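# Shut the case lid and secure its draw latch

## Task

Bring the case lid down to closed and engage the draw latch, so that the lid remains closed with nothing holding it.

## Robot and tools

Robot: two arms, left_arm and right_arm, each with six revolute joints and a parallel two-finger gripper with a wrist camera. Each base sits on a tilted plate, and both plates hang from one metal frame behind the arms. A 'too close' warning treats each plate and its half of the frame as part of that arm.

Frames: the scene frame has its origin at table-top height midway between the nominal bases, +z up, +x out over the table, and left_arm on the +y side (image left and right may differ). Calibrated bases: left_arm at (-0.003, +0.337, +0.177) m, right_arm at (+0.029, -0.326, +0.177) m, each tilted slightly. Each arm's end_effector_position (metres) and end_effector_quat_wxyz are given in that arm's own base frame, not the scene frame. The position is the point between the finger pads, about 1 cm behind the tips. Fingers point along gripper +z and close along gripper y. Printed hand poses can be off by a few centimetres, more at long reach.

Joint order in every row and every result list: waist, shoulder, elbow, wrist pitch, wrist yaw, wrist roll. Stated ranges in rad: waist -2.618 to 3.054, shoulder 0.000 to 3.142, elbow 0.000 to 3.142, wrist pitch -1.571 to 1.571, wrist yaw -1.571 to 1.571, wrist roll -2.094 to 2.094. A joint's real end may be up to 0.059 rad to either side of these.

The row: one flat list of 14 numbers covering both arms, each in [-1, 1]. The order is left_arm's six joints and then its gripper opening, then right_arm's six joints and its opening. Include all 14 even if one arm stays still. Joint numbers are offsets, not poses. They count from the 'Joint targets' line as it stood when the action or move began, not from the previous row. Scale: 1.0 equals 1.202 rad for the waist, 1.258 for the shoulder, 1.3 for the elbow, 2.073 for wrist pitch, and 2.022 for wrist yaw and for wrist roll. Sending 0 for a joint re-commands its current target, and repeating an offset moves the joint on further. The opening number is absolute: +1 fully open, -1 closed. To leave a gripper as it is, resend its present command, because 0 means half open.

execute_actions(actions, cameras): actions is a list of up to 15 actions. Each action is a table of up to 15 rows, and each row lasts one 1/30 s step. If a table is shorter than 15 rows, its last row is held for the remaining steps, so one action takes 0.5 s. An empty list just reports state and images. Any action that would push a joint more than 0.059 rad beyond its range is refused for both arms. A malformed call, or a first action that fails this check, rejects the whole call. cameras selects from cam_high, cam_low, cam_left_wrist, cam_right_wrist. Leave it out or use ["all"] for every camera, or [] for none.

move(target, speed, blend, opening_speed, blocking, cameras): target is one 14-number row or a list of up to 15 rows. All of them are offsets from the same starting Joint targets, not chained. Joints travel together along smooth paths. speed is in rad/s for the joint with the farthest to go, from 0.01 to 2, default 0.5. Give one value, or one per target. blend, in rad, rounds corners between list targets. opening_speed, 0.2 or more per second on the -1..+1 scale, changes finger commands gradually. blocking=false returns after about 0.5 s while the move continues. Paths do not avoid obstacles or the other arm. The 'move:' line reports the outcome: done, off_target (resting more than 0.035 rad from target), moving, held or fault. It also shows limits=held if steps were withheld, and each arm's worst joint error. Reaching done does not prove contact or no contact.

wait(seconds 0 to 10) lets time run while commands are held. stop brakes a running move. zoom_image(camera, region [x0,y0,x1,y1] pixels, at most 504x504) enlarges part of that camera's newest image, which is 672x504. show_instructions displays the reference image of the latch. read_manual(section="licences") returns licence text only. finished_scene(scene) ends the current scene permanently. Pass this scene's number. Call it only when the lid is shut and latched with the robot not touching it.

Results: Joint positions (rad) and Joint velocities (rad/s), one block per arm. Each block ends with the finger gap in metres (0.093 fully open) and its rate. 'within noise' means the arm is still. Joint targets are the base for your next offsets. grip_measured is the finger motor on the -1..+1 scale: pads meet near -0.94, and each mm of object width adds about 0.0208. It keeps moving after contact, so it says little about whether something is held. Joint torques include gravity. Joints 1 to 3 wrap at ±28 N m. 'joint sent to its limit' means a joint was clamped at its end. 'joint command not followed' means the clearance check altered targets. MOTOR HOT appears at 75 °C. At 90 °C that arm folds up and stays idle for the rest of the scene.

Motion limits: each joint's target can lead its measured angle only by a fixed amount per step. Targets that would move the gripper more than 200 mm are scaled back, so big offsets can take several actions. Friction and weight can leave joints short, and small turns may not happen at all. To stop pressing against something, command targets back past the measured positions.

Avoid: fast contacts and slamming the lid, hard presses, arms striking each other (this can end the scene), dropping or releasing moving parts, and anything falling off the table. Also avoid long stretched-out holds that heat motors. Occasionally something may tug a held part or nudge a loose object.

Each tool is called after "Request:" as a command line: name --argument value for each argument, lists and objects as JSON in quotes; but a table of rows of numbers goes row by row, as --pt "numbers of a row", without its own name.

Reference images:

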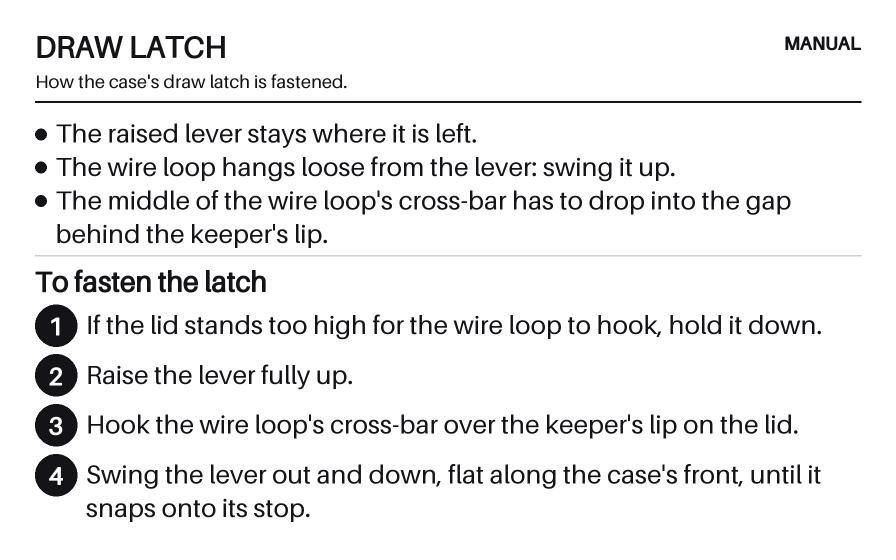

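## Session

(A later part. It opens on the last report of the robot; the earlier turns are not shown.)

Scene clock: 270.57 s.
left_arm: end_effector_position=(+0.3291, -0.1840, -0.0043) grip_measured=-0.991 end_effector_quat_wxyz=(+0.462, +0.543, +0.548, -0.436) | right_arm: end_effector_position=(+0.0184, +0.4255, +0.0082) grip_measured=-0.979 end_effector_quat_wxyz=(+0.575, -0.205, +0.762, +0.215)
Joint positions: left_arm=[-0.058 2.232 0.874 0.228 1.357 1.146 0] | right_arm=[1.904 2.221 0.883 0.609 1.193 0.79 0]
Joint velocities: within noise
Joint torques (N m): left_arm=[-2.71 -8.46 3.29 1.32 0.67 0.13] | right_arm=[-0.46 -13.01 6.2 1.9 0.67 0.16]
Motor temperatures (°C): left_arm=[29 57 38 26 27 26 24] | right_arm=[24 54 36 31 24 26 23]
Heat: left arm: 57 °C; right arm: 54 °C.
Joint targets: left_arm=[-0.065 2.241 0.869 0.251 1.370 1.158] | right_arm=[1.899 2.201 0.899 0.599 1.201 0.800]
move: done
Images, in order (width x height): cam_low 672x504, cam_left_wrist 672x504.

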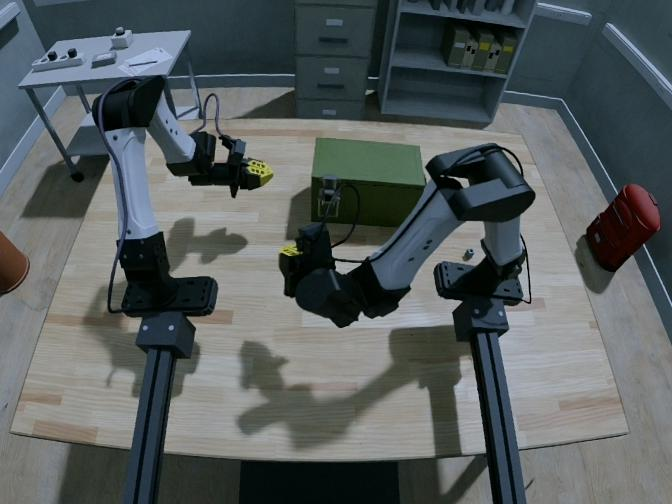

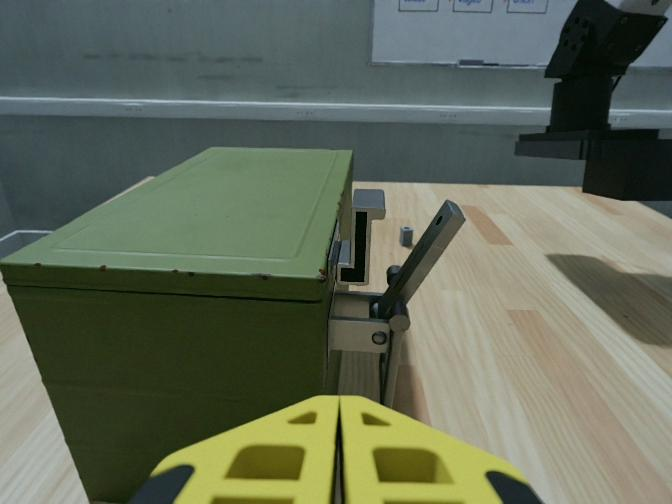

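Request:
move --target '[0,0,0,0,0,0,-1,-0.3111,0.1288,0.3131,-0.6344,-0.0524,0.3942,0.3]' --speed 0.7 --cameras '["cam_right_wrist","cam_left_wrist"]'

Scene clock: 291.20 s.
left_arm: end_effector_position=(+0.3292, -0.1840, -0.0041) grip_measured=-0.991 end_effector_quat_wxyz=(+0.463, +0.544, +0.548, -0.436) | right_arm: end_effector_position=(+0.1656, +0.3406, -0.0282) grip_measured=+0.298 end_effector_quat_wxyz=(+0.523, -0.026, +0.847, -0.090)
Joint positions: left_arm=[-0.058 2.232 0.874 0.229 1.358 1.147 0] | right_arm=[1.528 2.343 1.282 -0.704 1.11 1.586 0.06]
Joint velocities: within noise
Joint torques (N m): left_arm=[-2.74 -8.46 3.21 1.32 0.64 0.14] | right_arm=[0.53 -10.1 6.72 0.24 0.7 0.18]
Motor temperatures (°C): left_arm=[28 52 36 28 27 26 24] | right_arm=[24 54 37 31 24 26 23]
Heat: left arm: 52 °C; right arm: 54 °C.
Joint targets: left_arm=[-0.065 2.241 0.869 0.252 1.370 1.158] | right_arm=[1.525 2.362 1.306 -0.716 1.095 1.597]
move: done
Images, in order (width x height): cam_left_wrist 672x504, cam_right_wrist 672x504.

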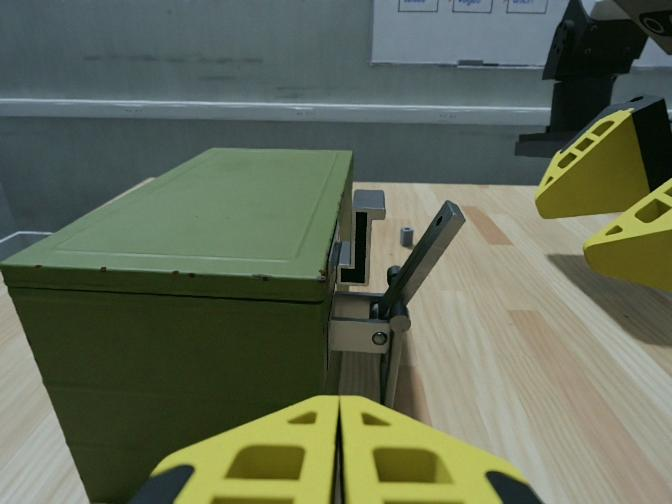

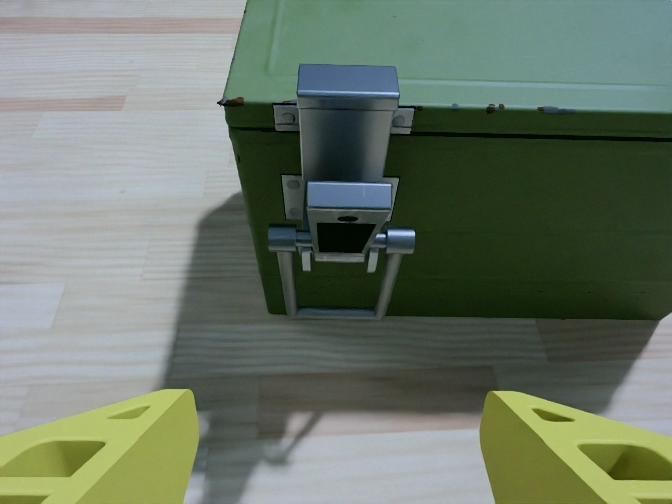

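Request:
move --target '[0,0,0,0,0,0,-1,-0.0882,-0.0366,-0.0869,0.1317,0.0049,-0.1152,-1]' --speed 0.4 --cameras '["cam_right_wrist","cam_left_wrist"]'

Scene clock: 328.07 s.
left_arm: end_effector_position=(+0.3292, -0.1840, -0.0041) grip_measured=-0.991 end_effector_quat_wxyz=(+0.463, +0.544, +0.548, -0.436) | right_arm: end_effector_position=(+0.2020, +0.3332, -0.0434) grip_measured=-0.979 end_effector_quat_wxyz=(+0.518, -0.025, +0.850, -0.097)
Joint positions: left_arm=[-0.058 2.232 0.874 0.23 1.358 1.147 0] | right_arm=[1.423 2.343 1.207 -0.452 1.109 1.375 0]
Joint velocities: within noise
Joint torques (N m): left_arm=[-2.7 -8.44 3.29 1.32 0.65 0.14] | right_arm=[0.66 -14.74 3.78 0.87 0.81 -0.03]
Motor temperatures (°C): left_arm=[28 49 34 29 27 26 24] | right_arm=[24 51 39 28 24 26 23]
Heat: left arm: 49 °C; right arm: 51 °C.
Joint targets: left_arm=[-0.065 2.241 0.869 0.252 1.370 1.158] | right_arm=[1.419 2.316 1.193 -0.443 1.104 1.364]
move: done
Images, in order (width x height): cam_left_wrist 672x504, cam_right_wrist 672x504.

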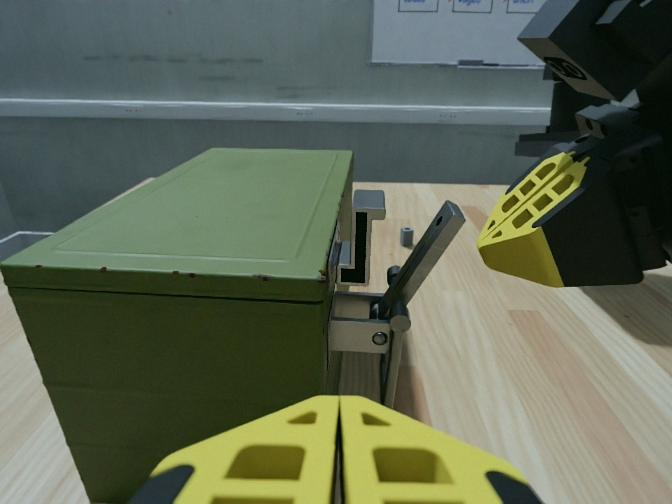

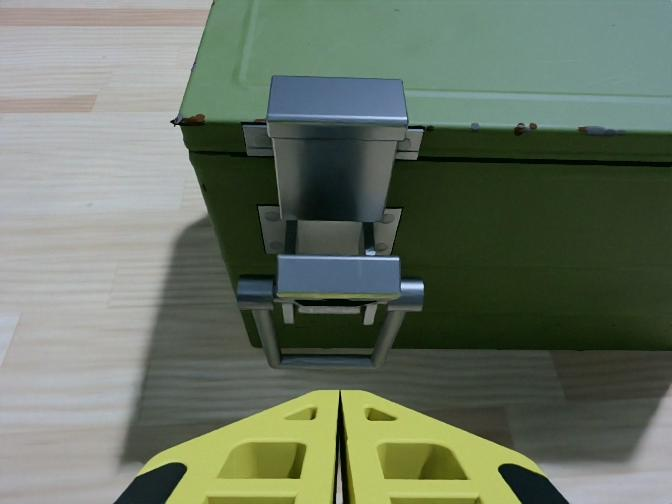

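Request:
move --target '[0,0,0,0,0,0,-1,-0.1173,-0.0207,-0.0431,0.1457,-0.0089,-0.1508,-1]' --speed 0.12 --cameras '["cam_right_wrist","cam_left_wrist"]'

Request:
zoom_image --camera "cam_left_wrist" --region '[300, 170, 500, 410]'

Scene clock: 336.50 s.
left_arm: end_effector_position=(+0.3292, -0.1840, -0.0041) grip_measured=-0.991 end_effector_quat_wxyz=(+0.463, +0.544, +0.547, -0.436) | right_arm: end_effector_position=(+0.2466, +0.3309, -0.0418) grip_measured=-0.979 end_effector_quat_wxyz=(+0.516, -0.038, +0.850, -0.103)
Joint positions: left_arm=[-0.058 2.232 0.874 0.23 1.358 1.147 0] | right_arm=[1.301 2.316 1.148 -0.173 1.094 1.071 0]
Joint velocities: within noise
Joint torques (N m): left_arm=[-2.7 -8.44 3.29 1.32 0.64 0.13] | right_arm=[-0.62 -14.64 4.21 1.63 0.73 -0.03]
Motor temperatures (°C): left_arm=[28 48 34 29 27 26 24] | right_arm=[24 53 38 28 24 26 23]
Heat: left arm: 48 °C; right arm: 53 °C.
Joint targets: left_arm=[-0.065 2.241 0.869 0.252 1.370 1.158] | right_arm=[1.278 2.290 1.137 -0.141 1.086 1.059]
move: done
Images, in order (width x height): cam_left_wrist 672x504, cam_right_wrist 672x504.

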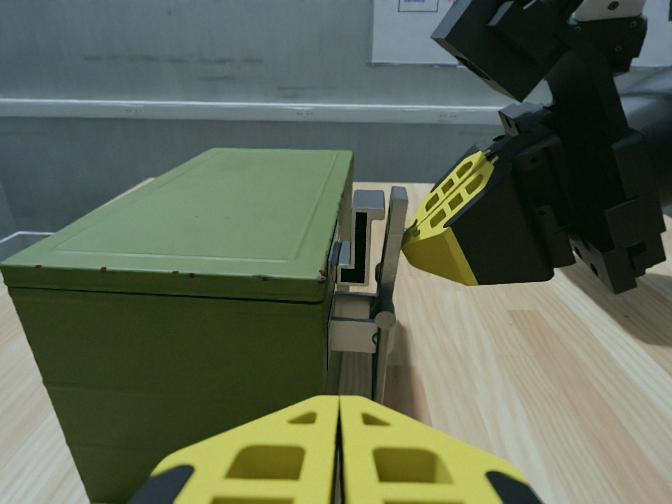

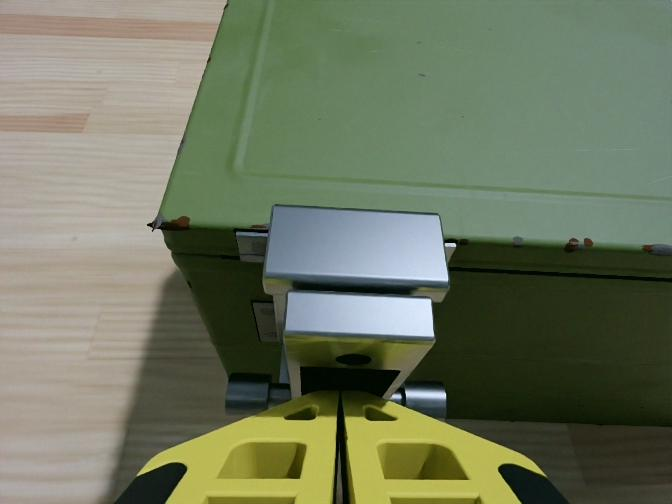

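Scaled by 2.100 from the camera's 672x504 image, which has a finer 960x720 frame.

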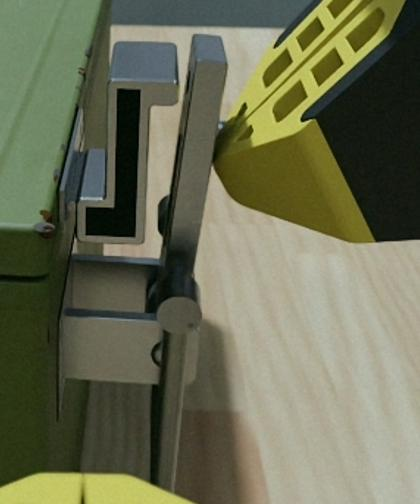

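Request:
move --target '[0,0,0,0,0,0,-1,-0.0176,-0.0031,-0.0065,0.0219,-0.0013,-0.0226,-1]' --speed 0.1 --cameras '["cam_left_wrist"]'

Request:
zoom_image --camera "cam_left_wrist" --region '[300, 170, 500, 410]'

Scene clock: 340.60 s.
left_arm: end_effector_position=(+0.3292, -0.1840, -0.0041) grip_measured=-0.991 end_effector_quat_wxyz=(+0.463, +0.544, +0.547, -0.436) | right_arm: end_effector_position=(+0.2528, +0.3338, -0.0416) grip_measured=-0.979 end_effector_quat_wxyz=(+0.515, -0.039, +0.851, -0.096)
Joint positions: left_arm=[-0.058 2.232 0.874 0.23 1.358 1.147 0] | right_arm=[1.286 2.314 1.142 -0.117 1.083 1.025 0]
Joint velocities: within noise
Joint torques (N m): left_arm=[-2.73 -8.43 3.23 1.31 0.65 0.13] | right_arm=[-0.98 -14.89 3.92 1.58 0.8 -0.01]
Motor temperatures (°C): left_arm=[28 48 34 29 27 26 24] | right_arm=[24 54 37 29 24 26 23]
Heat: left arm: 48 °C; right arm: 54 °C.
Joint targets: left_arm=[-0.065 2.241 0.869 0.251 1.370 1.158] | right_arm=[1.257 2.286 1.129 -0.095 1.084 1.014]
move: done
Images, in order (width x height): cam_left_wrist 672x504.

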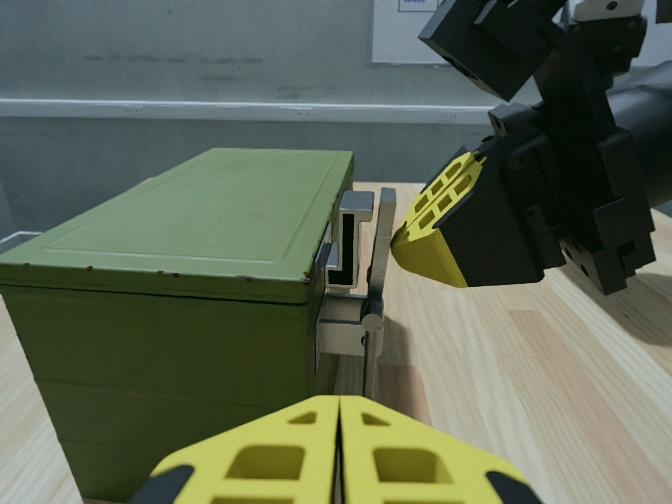

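Scaled by 2.100 from the camera's 672x504 image, which has a finer 960x720 frame.

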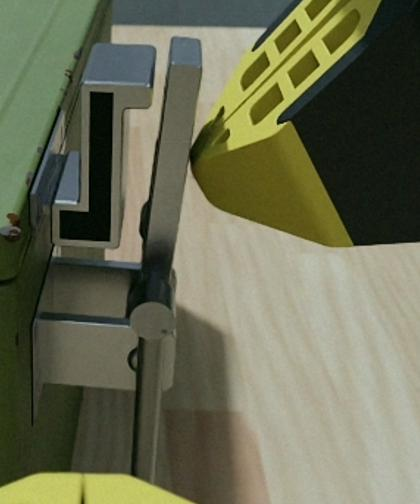

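Request:
move --target '[0,0,0,0,0,0,-1,0.223,0.0612,0.1362,-0.2996,0.0054,0.2883,0.7]' --speed 0.5 --cameras '["cam_left_wrist","cam_right_wrist"]'

Request:
zoom_image --camera "cam_right_wrist" --region '[200, 30, 500, 350]'

Request:
zoom_image --camera "cam_left_wrist" --region '[300, 170, 500, 410]'

Scene clock: 369.30 s.
left_arm: end_effector_position=(+0.3293, -0.1840, -0.0040) grip_measured=-0.991 end_effector_quat_wxyz=(+0.463, +0.544, +0.547, -0.435) | right_arm: end_effector_position=(+0.1646, +0.3395, -0.0319) grip_measured=+0.698 end_effector_quat_wxyz=(+0.513, -0.025, +0.853, -0.092)
Joint positions: left_arm=[-0.058 2.232 0.874 0.23 1.358 1.147 0] | right_arm=[1.525 2.345 1.283 -0.704 1.086 1.585 0.079]
Joint velocities: within noise
Joint torques (N m): left_arm=[-2.7 -8.49 3.3 1.31 0.65 0.13] | right_arm=[0.72 -10.11 6.64 0.28 0.98 0.21]
Motor temperatures (°C): left_arm=[28 48 33 29 27 26 24] | right_arm=[24 55 37 30 24 26 23]
Heat: left arm: 48 °C; right arm: 55 °C.
Joint targets: left_arm=[-0.065 2.241 0.869 0.252 1.370 1.158] | right_arm=[1.525 2.364 1.306 -0.716 1.095 1.596]
move: done
Images, in order (width x height): cam_left_wrist 672x504, cam_right_wrist 672x504.

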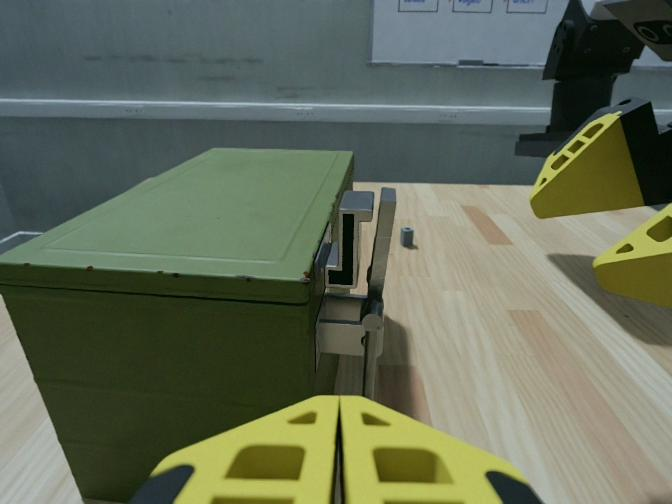

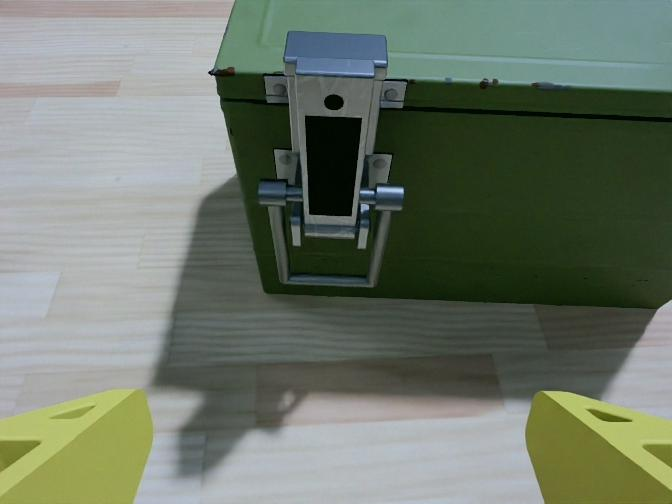

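Scaled by 1.575 from the camera's 672x504 image, which has a finer 960x720 frame.

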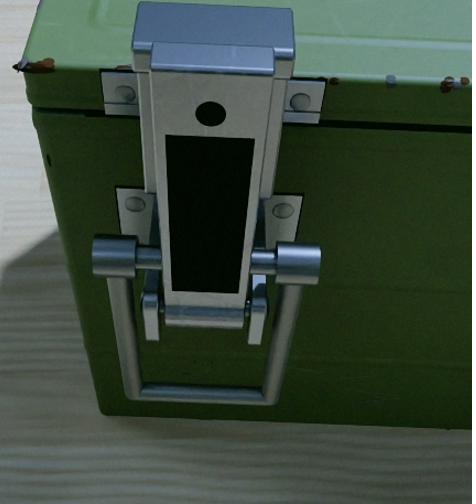

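Scaled by 2.100 from the camera's 672x504 image, which has a finer 960x720 frame.

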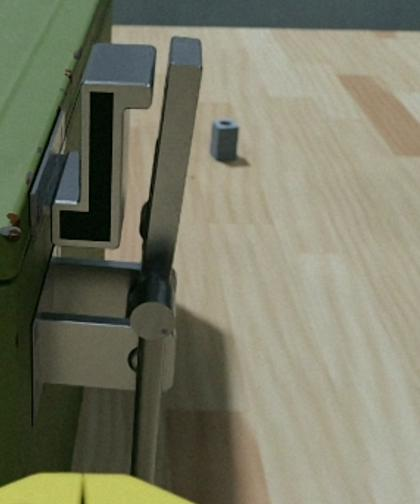

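Request:
move --target '[0,0,0,0,0,0,-1,-0.0092,0.2114,0.06,0.0241,0.1029,0.0717,0.7]' --speed 0.5 --cameras '["cam_left_wrist","cam_right_wrist"]'

Scene clock: 406.23 s.
left_arm: end_effector_position=(+0.3293, -0.1840, -0.0040) grip_measured=-0.991 end_effector_quat_wxyz=(+0.463, +0.544, +0.547, -0.435) | right_arm: end_effector_position=(+0.1790, +0.3318, -0.0804) grip_measured=+0.698 end_effector_quat_wxyz=(+0.600, -0.024, +0.792, -0.109)
Joint positions: left_arm=[-0.058 2.232 0.874 0.23 1.358 1.147 0] | right_arm=[1.52 2.616 1.365 -0.676 1.293 1.731 0.079]
Joint velocities: within noise
Joint torques (N m): left_arm=[-2.73 -8.44 3.25 1.31 0.65 0.12] | right_arm=[0.28 -11.69 5.39 0.18 1.02 0.12]
Motor temperatures (°C): left_arm=[28 47 33 30 28 26 24] | right_arm=[24 51 39 27 25 26 23]
Heat: left arm: 47 °C; right arm: 51 °C.
Joint targets: left_arm=[-0.065 2.241 0.869 0.252 1.370 1.158] | right_arm=[1.514 2.629 1.384 -0.666 1.303 1.742]
move: done
Images, in order (width x height): cam_left_wrist 672x504, cam_right_wrist 672x504.

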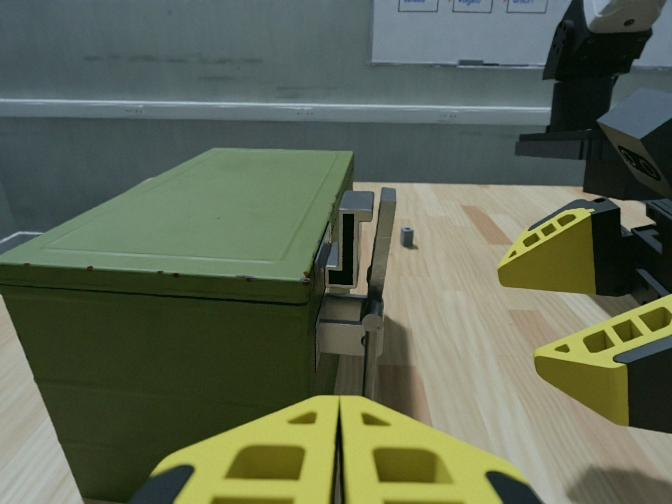

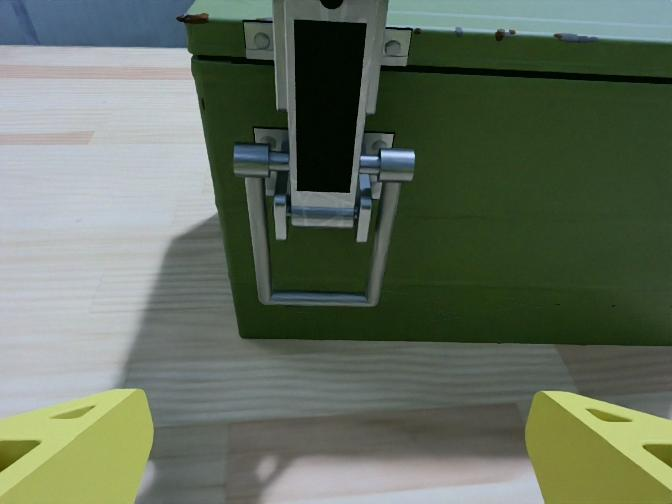

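Request:
move --target '[0,0,0,0,0,0,-1,-0.1123,0.0254,-0.1123,0.3309,0.0109,-0.2473,0.7]' --speed 0.4 --cameras '["cam_left_wrist","cam_right_wrist"]'

Scene clock: 414.33 s.
left_arm: end_effector_position=(+0.3293, -0.1840, -0.0040) grip_measured=-0.991 end_effector_quat_wxyz=(+0.463, +0.544, +0.547, -0.435) | right_arm: end_effector_position=(+0.2298, +0.3402, -0.1045) grip_measured=+0.698 end_effector_quat_wxyz=(+0.608, +0.006, +0.790, -0.079)
Joint positions: left_arm=[-0.058 2.232 0.874 0.23 1.358 1.147 0] | right_arm=[1.385 2.642 1.251 0.012 1.316 1.252 0.079]
Joint velocities: within noise
Joint torques (N m): left_arm=[-2.67 -8.46 3.29 1.32 0.64 0.14] | right_arm=[0.62 -11.26 2.97 1.23 0.97 0.02]
Motor temperatures (°C): left_arm=[28 47 33 30 28 26 24] | right_arm=[24 51 38 27 25 26 23]
Heat: left arm: 47 °C; right arm: 51 °C.
Joint targets: left_arm=[-0.065 2.241 0.869 0.252 1.370 1.158] | right_arm=[1.379 2.662 1.238 0.020 1.325 1.241]
move: done
Images, in order (width x height): cam_left_wrist 672x504, cam_right_wrist 672x504.

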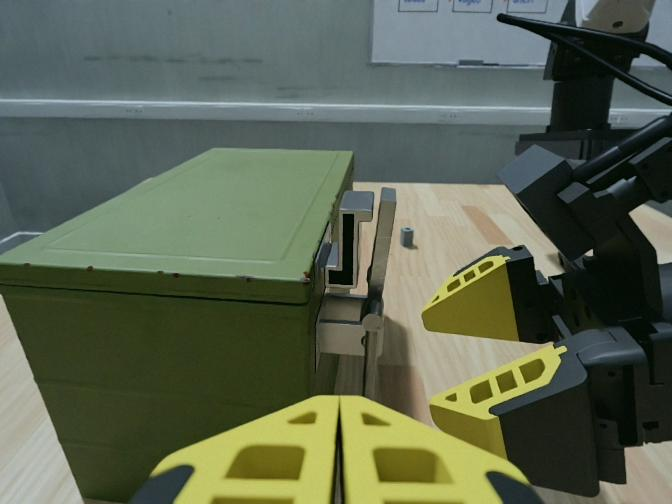

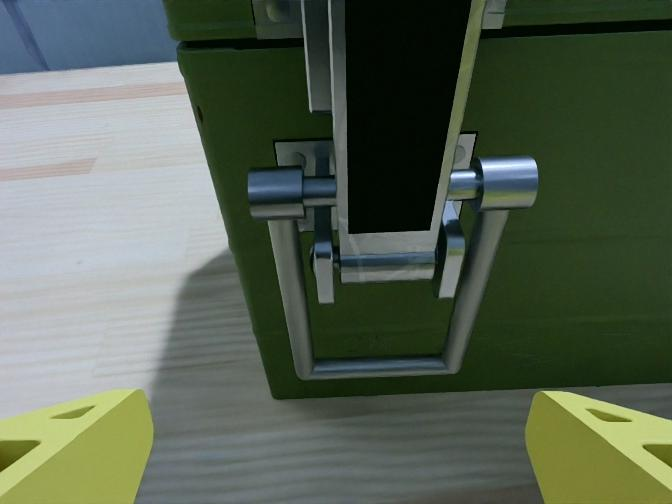

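Request:
move --target '[0,0,0,0,0,0,-1,0,0.0072,-0.0235,-0.001,0,-0.0091,0.7]' --speed 0.3 --cameras '["cam_right_wrist"]'

Scene clock: 421.43 s.
left_arm: end_effector_position=(+0.3293, -0.1840, -0.0040) grip_measured=-0.991 end_effector_quat_wxyz=(+0.463, +0.544, +0.547, -0.435) | right_arm: end_effector_position=(+0.2274, +0.3273, -0.1117) grip_measured=+0.698 end_effector_quat_wxyz=(+0.605, -0.013, +0.790, -0.099)
Joint positions: left_arm=[-0.058 2.232 0.874 0.23 1.358 1.147 0] | right_arm=[1.385 2.652 1.219 0.015 1.317 1.234 0.079]
Joint velocities: within noise
Joint torques (N m): left_arm=[-2.7 -8.46 3.28 1.31 0.64 0.12] | right_arm=[0.62 -11.19 2.82 1.06 0.97 -0.07]
Motor temperatures (°C): left_arm=[28 47 33 30 28 26 24] | right_arm=[24 51 37 28 25 26 23]
Heat: left arm: 47 °C; right arm: 51 °C.
Joint targets: left_arm=[-0.065 2.241 0.869 0.251 1.370 1.158] | right_arm=[1.379 2.670 1.207 0.018 1.325 1.223]
move: done
Images, in order (width x height): cam_right_wrist 672x504.

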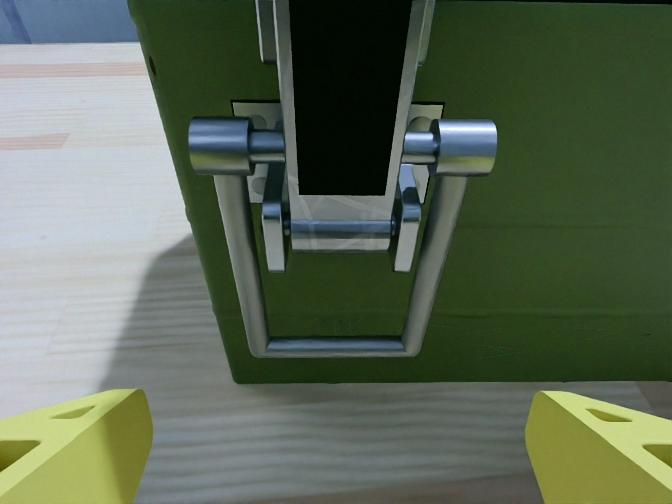

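Request:
move --target '[0,0,0,0,0,0,-1,-0.099,0.0167,-0.0615,0.2364,-0.0282,-0.2018,0.7]' --speed 0.25 --cameras '["cam_right_wrist","cam_left_wrist"]'

Request:
zoom_image --camera "cam_left_wrist" --region '[300, 170, 500, 410]'

Scene clock: 428.33 s.
left_arm: end_effector_position=(+0.3293, -0.1840, -0.0040) grip_measured=-0.991 end_effector_quat_wxyz=(+0.463, +0.544, +0.547, -0.435) | right_arm: end_effector_position=(+0.2702, +0.3216, -0.1137) grip_measured=+0.698 end_effector_quat_wxyz=(+0.606, -0.013, +0.789, -0.103)
Joint positions: left_arm=[-0.058 2.232 0.874 0.23 1.358 1.147 0] | right_arm=[1.267 2.671 1.14 0.501 1.282 0.826 0.079]
Joint velocities: within noise
Joint torques (N m): left_arm=[-2.71 -8.44 3.26 1.31 0.65 0.12] | right_arm=[0.77 -11.02 2.63 1.72 0.6 -0.05]
Motor temperatures (°C): left_arm=[28 47 33 30 28 26 24] | right_arm=[24 51 37 28 25 26 23]
Heat: left arm: 47 °C; right arm: 51 °C.
Joint targets: left_arm=[-0.065 2.241 0.869 0.251 1.370 1.158] | right_arm=[1.260 2.691 1.127 0.508 1.268 0.815]
move: done
Images, in order (width x height): cam_left_wrist 672x504, cam_right_wrist 672x504.

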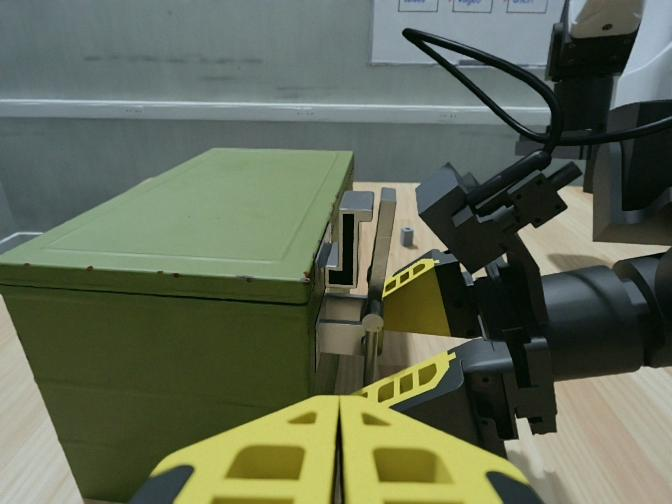

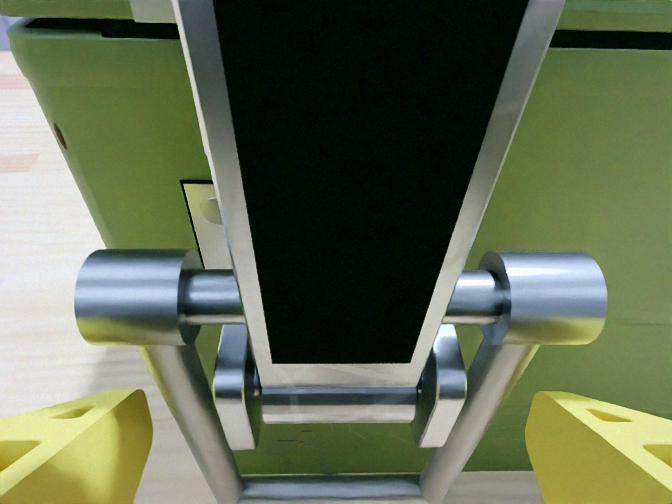

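Scaled by 2.100 from the camera's 672x504 image, which has a finer 960x720 frame.

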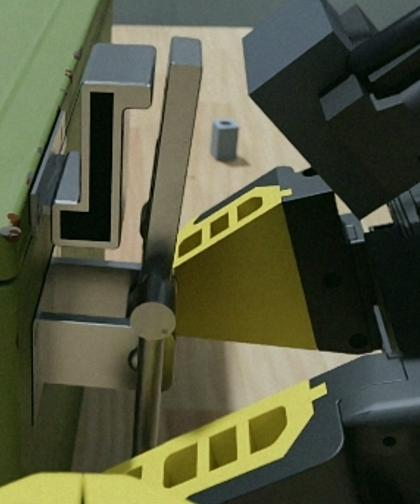

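Request:
move --target '[0,0,0,0,0,0,-1,0,0,0,0,0,0,0.05]' --speed 0.25 --opening_speed 0.4 --cameras '["cam_right_wrist","cam_left_wrist"]'

Scene clock: 433.40 s.
left_arm: end_effector_position=(+0.3293, -0.1840, -0.0040) grip_measured=-0.991 end_effector_quat_wxyz=(+0.464, +0.544, +0.547, -0.435) | right_arm: end_effector_position=(+0.2702, +0.3225, -0.1141) grip_measured=+0.062 end_effector_quat_wxyz=(+0.605, -0.012, +0.790, -0.100)
Joint positions: left_arm=[-0.058 2.232 0.874 0.231 1.358 1.147 0] | right_arm=[1.267 2.671 1.14 0.507 1.277 0.825 0.048]
Joint velocities: within noise
Joint torques (N m): left_arm=[-2.76 -8.46 3.28 1.31 0.65 0.12] | right_arm=[0.77 -11.03 2.65 1.65 0.64 -0.01]
Motor temperatures (°C): left_arm=[28 47 32 30 28 26 24] | right_arm=[24 51 36 28 25 26 23]
Heat: left arm: 47 °C; right arm: 51 °C.
Joint targets: left_arm=[-0.065 2.241 0.869 0.252 1.370 1.158] | right_arm=[1.260 2.691 1.127 0.508 1.268 0.815]
move: done
Images, in order (width x height): cam_left_wrist 672x504, cam_right_wrist 672x504.

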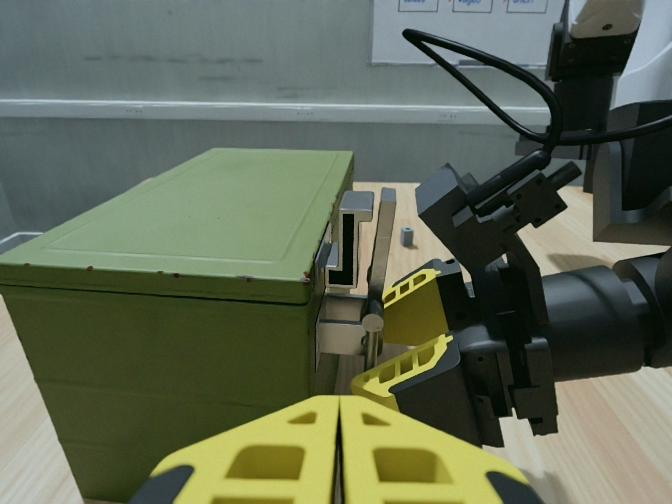

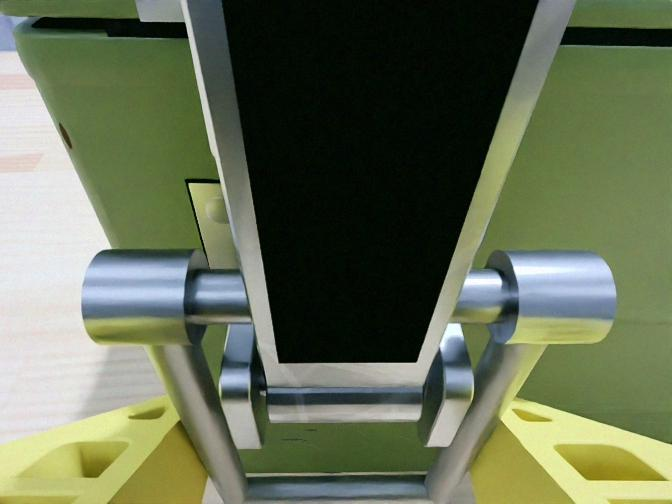

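Request:
move --pt "0 0 0 0 0 0 -1 0.0799 -0.0763 0.0554 -0.1814 0.0232 0.1479 0.05" --pt "0 0 0 0 0 0 -1 0.1148 -0.1439 0.0808 -0.3131 0.0277 0.228 0.05" --speed 0.2 --blend 0.04 --cameras '["cam_right_wrist","cam_left_wrist"]'

Scene clock: 457.87 s.
left_arm: end_effector_position=(+0.3293, -0.1840, -0.0040) grip_measured=-0.991 end_effector_quat_wxyz=(+0.464, +0.544, +0.547, -0.435) | right_arm: end_effector_position=(+0.2248, +0.3294, -0.0952) grip_measured=+0.062 end_effector_quat_wxyz=(+0.576, -0.016, +0.811, -0.100)
Joint positions: left_arm=[-0.058 2.232 0.874 0.231 1.358 1.147 0] | right_arm=[1.384 2.562 1.209 -0.115 1.247 1.271 0.048]
Joint velocities: within noise
Joint torques (N m): left_arm=[-2.73 -8.47 3.28 1.31 0.65 0.14] | right_arm=[2.13 -18.07 5.86 0.66 1.72 0.12]
Motor temperatures (°C): left_arm=[28 47 32 30 28 26 24] | right_arm=[24 51 35 29 25 26 23]
Heat: left arm: 47 °C; right arm: 51 °C.
Joint targets: left_arm=[-0.065 2.241 0.869 0.252 1.370 1.158] | right_arm=[1.398 2.510 1.232 -0.141 1.324 1.276]
move: off_target (right_arm); right_arm: the wrist yaw is farthest, 0.077 rad from its target
Images, in order (width x height): cam_left_wrist 672x504, cam_right_wrist 672x504.

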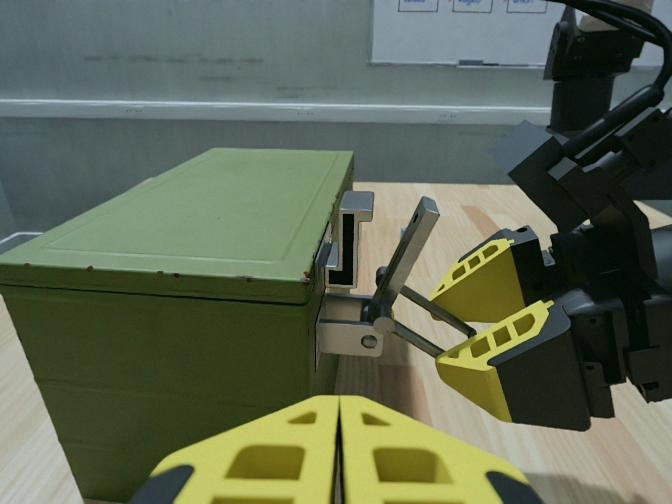

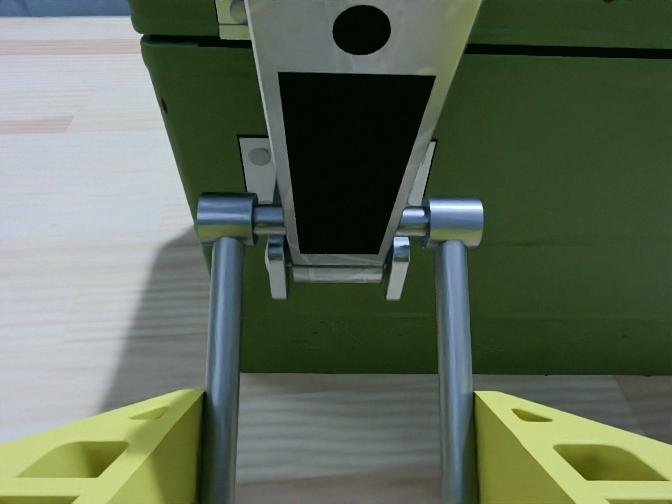

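Request:
move --target '[0,0,0,0,0,0,-1,-0.0333,-0.0874,-0.05,0.0294,-0.0059,-0.0663,0.05]' --speed 0.15 --cameras '["cam_right_wrist","cam_left_wrist"]'

Scene clock: 466.57 s.
left_arm: end_effector_position=(+0.3293, -0.1840, -0.0040) grip_measured=-0.991 end_effector_quat_wxyz=(+0.464, +0.544, +0.547, -0.435) | right_arm: end_effector_position=(+0.2266, +0.3339, -0.0736) grip_measured=+0.062 end_effector_quat_wxyz=(+0.558, -0.023, +0.825, -0.091)
Joint positions: left_arm=[-0.058 2.232 0.874 0.231 1.358 1.147 0] | right_arm=[1.373 2.461 1.166 -0.111 1.196 1.204 0.048]
Joint velocities: within noise
Joint torques (N m): left_arm=[-2.74 -8.46 3.28 1.31 0.65 0.14] | right_arm=[-0.14 -18.59 4.51 1.43 2.13 -0.5]
Motor temperatures (°C): left_arm=[28 47 32 30 28 26 24] | right_arm=[24 57 36 28 26 26 24]
Heat: left arm: 47 °C; right arm: 57 °C.
Joint targets: left_arm=[-0.065 2.241 0.869 0.252 1.370 1.158] | right_arm=[1.358 2.400 1.167 -0.081 1.312 1.142]
move: off_target (right_arm); right_arm: the wrist yaw is farthest, 0.116 rad from its target
Images, in order (width x height): cam_left_wrist 672x504, cam_right_wrist 672x504.

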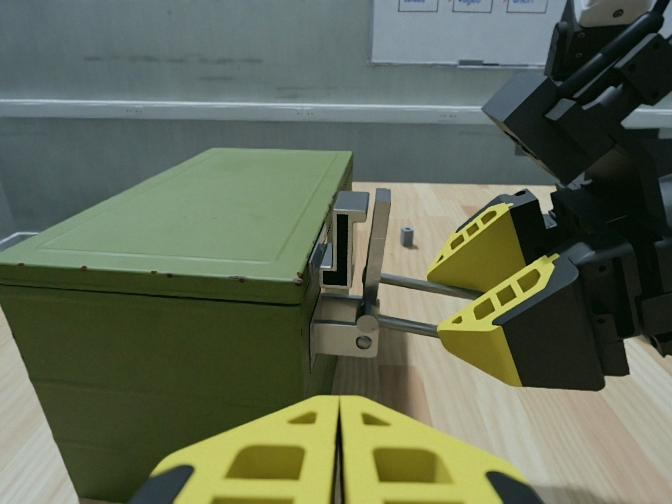

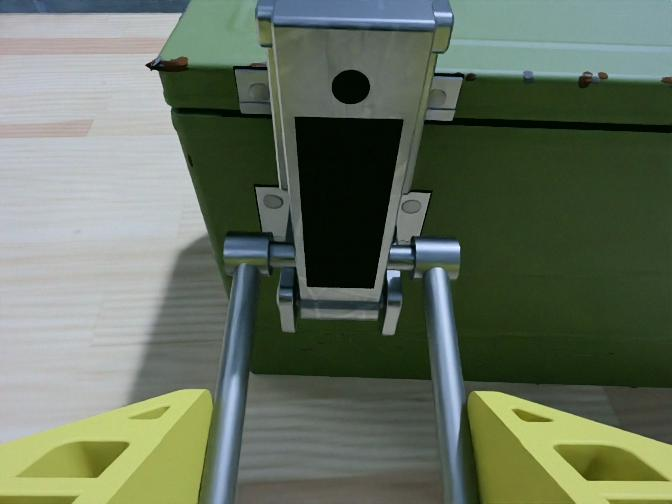

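Request:
move --target '[0,0,0,0,0,0,-1,-0.0025,-0.0119,0.0023,-0.0043,0.0015,-0.002,0.09]' --speed 0.15 --cameras '["cam_right_wrist","cam_left_wrist"]'

Scene clock: 484.07 s.
left_arm: end_effector_position=(+0.3293, -0.1840, -0.0040) grip_measured=-0.991 end_effector_quat_wxyz=(+0.464, +0.544, +0.547, -0.435) | right_arm: end_effector_position=(+0.2289, +0.3374, -0.0646) grip_measured=+0.095 end_effector_quat_wxyz=(+0.564, -0.014, +0.822, -0.082)
Joint positions: left_arm=[-0.058 2.232 0.874 0.231 1.358 1.147 0] | right_arm=[1.371 2.44 1.166 -0.105 1.205 1.204 0.05]
Joint velocities: within noise
Joint torques (N m): left_arm=[-2.73 -8.44 3.28 1.3 0.66 0.14] | right_arm=[-0.13 -17.95 4.88 1.31 2.05 -0.53]
Motor temperatures (°C): left_arm=[28 48 32 30 28 26 24] | right_arm=[24 65 35 28 28 26 24]
Heat: left arm: 48 °C; right arm: 65 °C.
Joint targets: left_arm=[-0.065 2.241 0.869 0.252 1.370 1.158] | right_arm=[1.355 2.386 1.170 -0.090 1.315 1.138]
move: off_target (right_arm); right_arm: the wrist yaw is farthest, 0.110 rad from its target
Images, in order (width x height): cam_left_wrist 672x504, cam_right_wrist 672x504.

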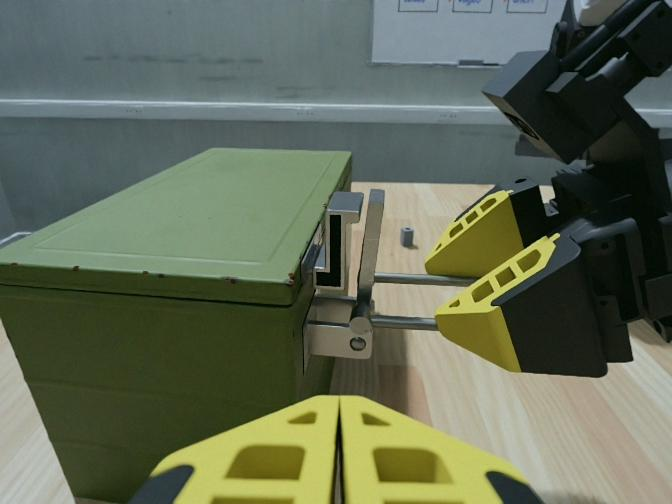

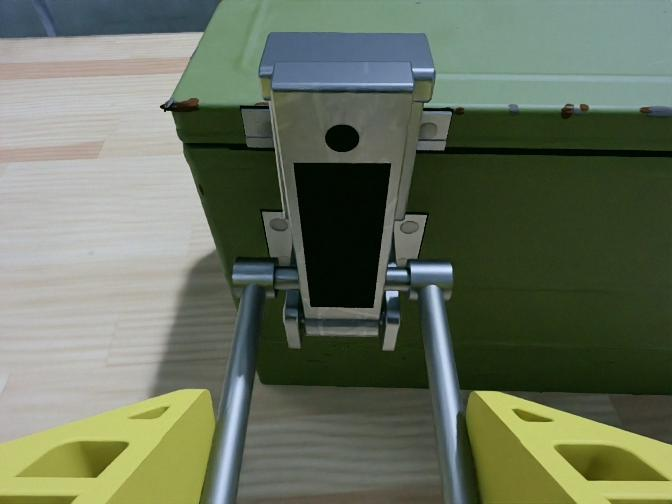

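Request:
move --target '[0,0,0,0,0,0,-1,0,0.008,0,0,0,0,0.12]' --speed 0.15 --opening_speed 0.2 --cameras '["cam_right_wrist","cam_left_wrist"]'

Scene clock: 493.37 s.
left_arm: end_effector_position=(+0.3293, -0.1840, -0.0040) grip_measured=-0.991 end_effector_quat_wxyz=(+0.464, +0.544, +0.547, -0.435) | right_arm: end_effector_position=(+0.2301, +0.3376, -0.0600) grip_measured=+0.122 end_effector_quat_wxyz=(+0.572, -0.016, +0.816, -0.086)
Joint positions: left_arm=[-0.058 2.232 0.874 0.231 1.358 1.147 0] | right_arm=[1.371 2.436 1.166 -0.102 1.226 1.192 0.051]
Joint velocities: within noise
Joint torques (N m): left_arm=[-2.71 -8.46 3.29 1.3 0.64 0.13] | right_arm=[-0.14 -16.54 4.89 1.28 1.83 -0.41]
Motor temperatures (°C): left_arm=[28 48 32 31 28 26 24] | right_arm=[24 65 35 28 28 26 23]
Heat: left arm: 48 °C; right arm: 65 °C.
Joint targets: left_arm=[-0.065 2.241 0.869 0.252 1.370 1.158] | right_arm=[1.355 2.396 1.170 -0.090 1.315 1.138]
move: off_target (right_arm); right_arm: the wrist yaw is farthest, 0.089 rad from its target
Images, in order (width x height): cam_left_wrist 672x504, cam_right_wrist 672x504.

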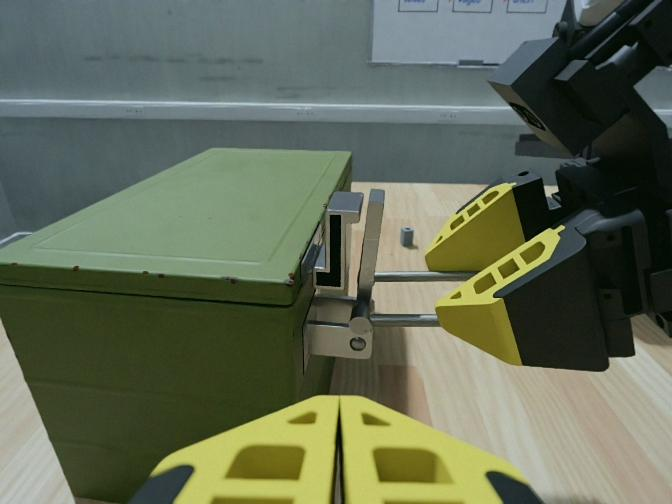

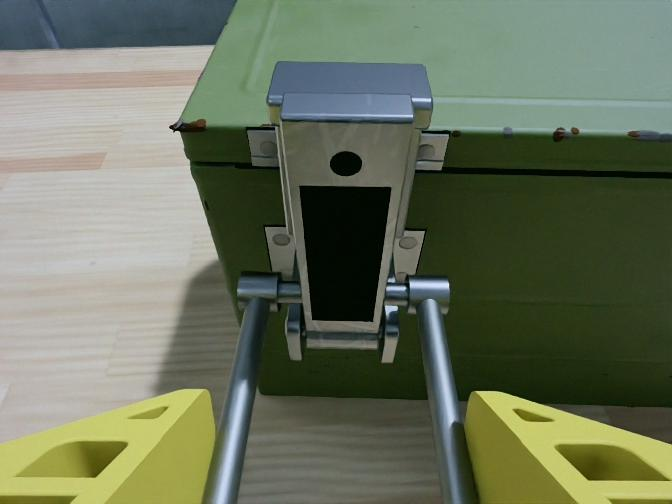

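Request:
move --target '[0,0,0,0,0,0,-1,0.004,-0.0318,0,0,0,0,0.12]' --speed 0.2 --cameras '["cam_right_wrist","cam_left_wrist"]'

Scene clock: 498.53 s.
left_arm: end_effector_position=(+0.3293, -0.1840, -0.0040) grip_measured=-0.991 end_effector_quat_wxyz=(+0.464, +0.544, +0.547, -0.435) | right_arm: end_effector_position=(+0.2372, +0.3422, -0.0317) grip_measured=+0.122 end_effector_quat_wxyz=(+0.598, -0.004, +0.797, -0.083)
Joint positions: left_arm=[-0.058 2.232 0.874 0.231 1.358 1.147 0] | right_arm=[1.363 2.385 1.166 -0.093 1.287 1.16 0.051]
Joint velocities: within noise
Joint torques (N m): left_arm=[-2.7 -8.43 3.25 1.3 0.66 0.13] | right_arm=[0.77 -15.28 5.16 1.22 1.19 -0.12]
Motor temperatures (°C): left_arm=[28 48 32 31 28 26 24] | right_arm=[24 64 35 28 28 26 23]
Heat: left arm: 48 °C; right arm: 64 °C.
Joint targets: left_arm=[-0.065 2.241 0.869 0.252 1.370 1.158] | right_arm=[1.360 2.355 1.170 -0.090 1.315 1.138]
move: done
Images, in order (width x height): cam_left_wrist 672x504, cam_right_wrist 672x504.

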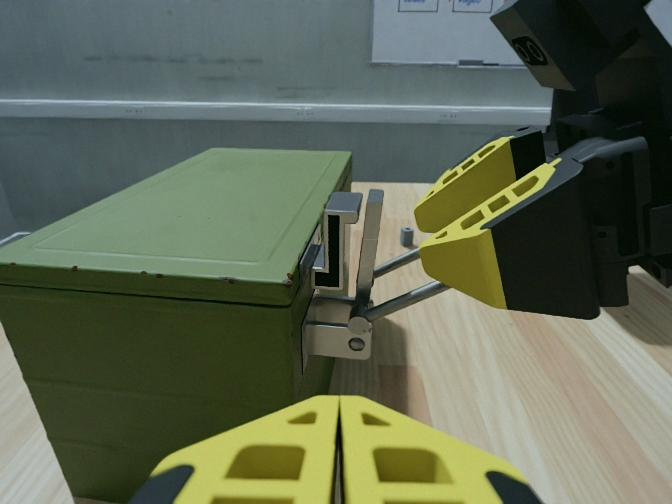

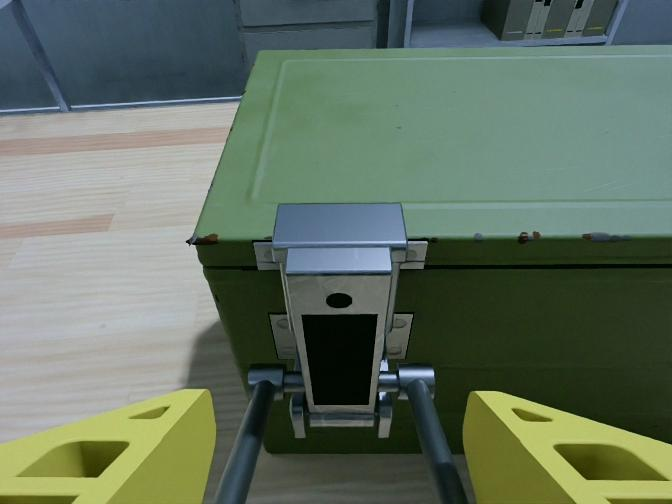

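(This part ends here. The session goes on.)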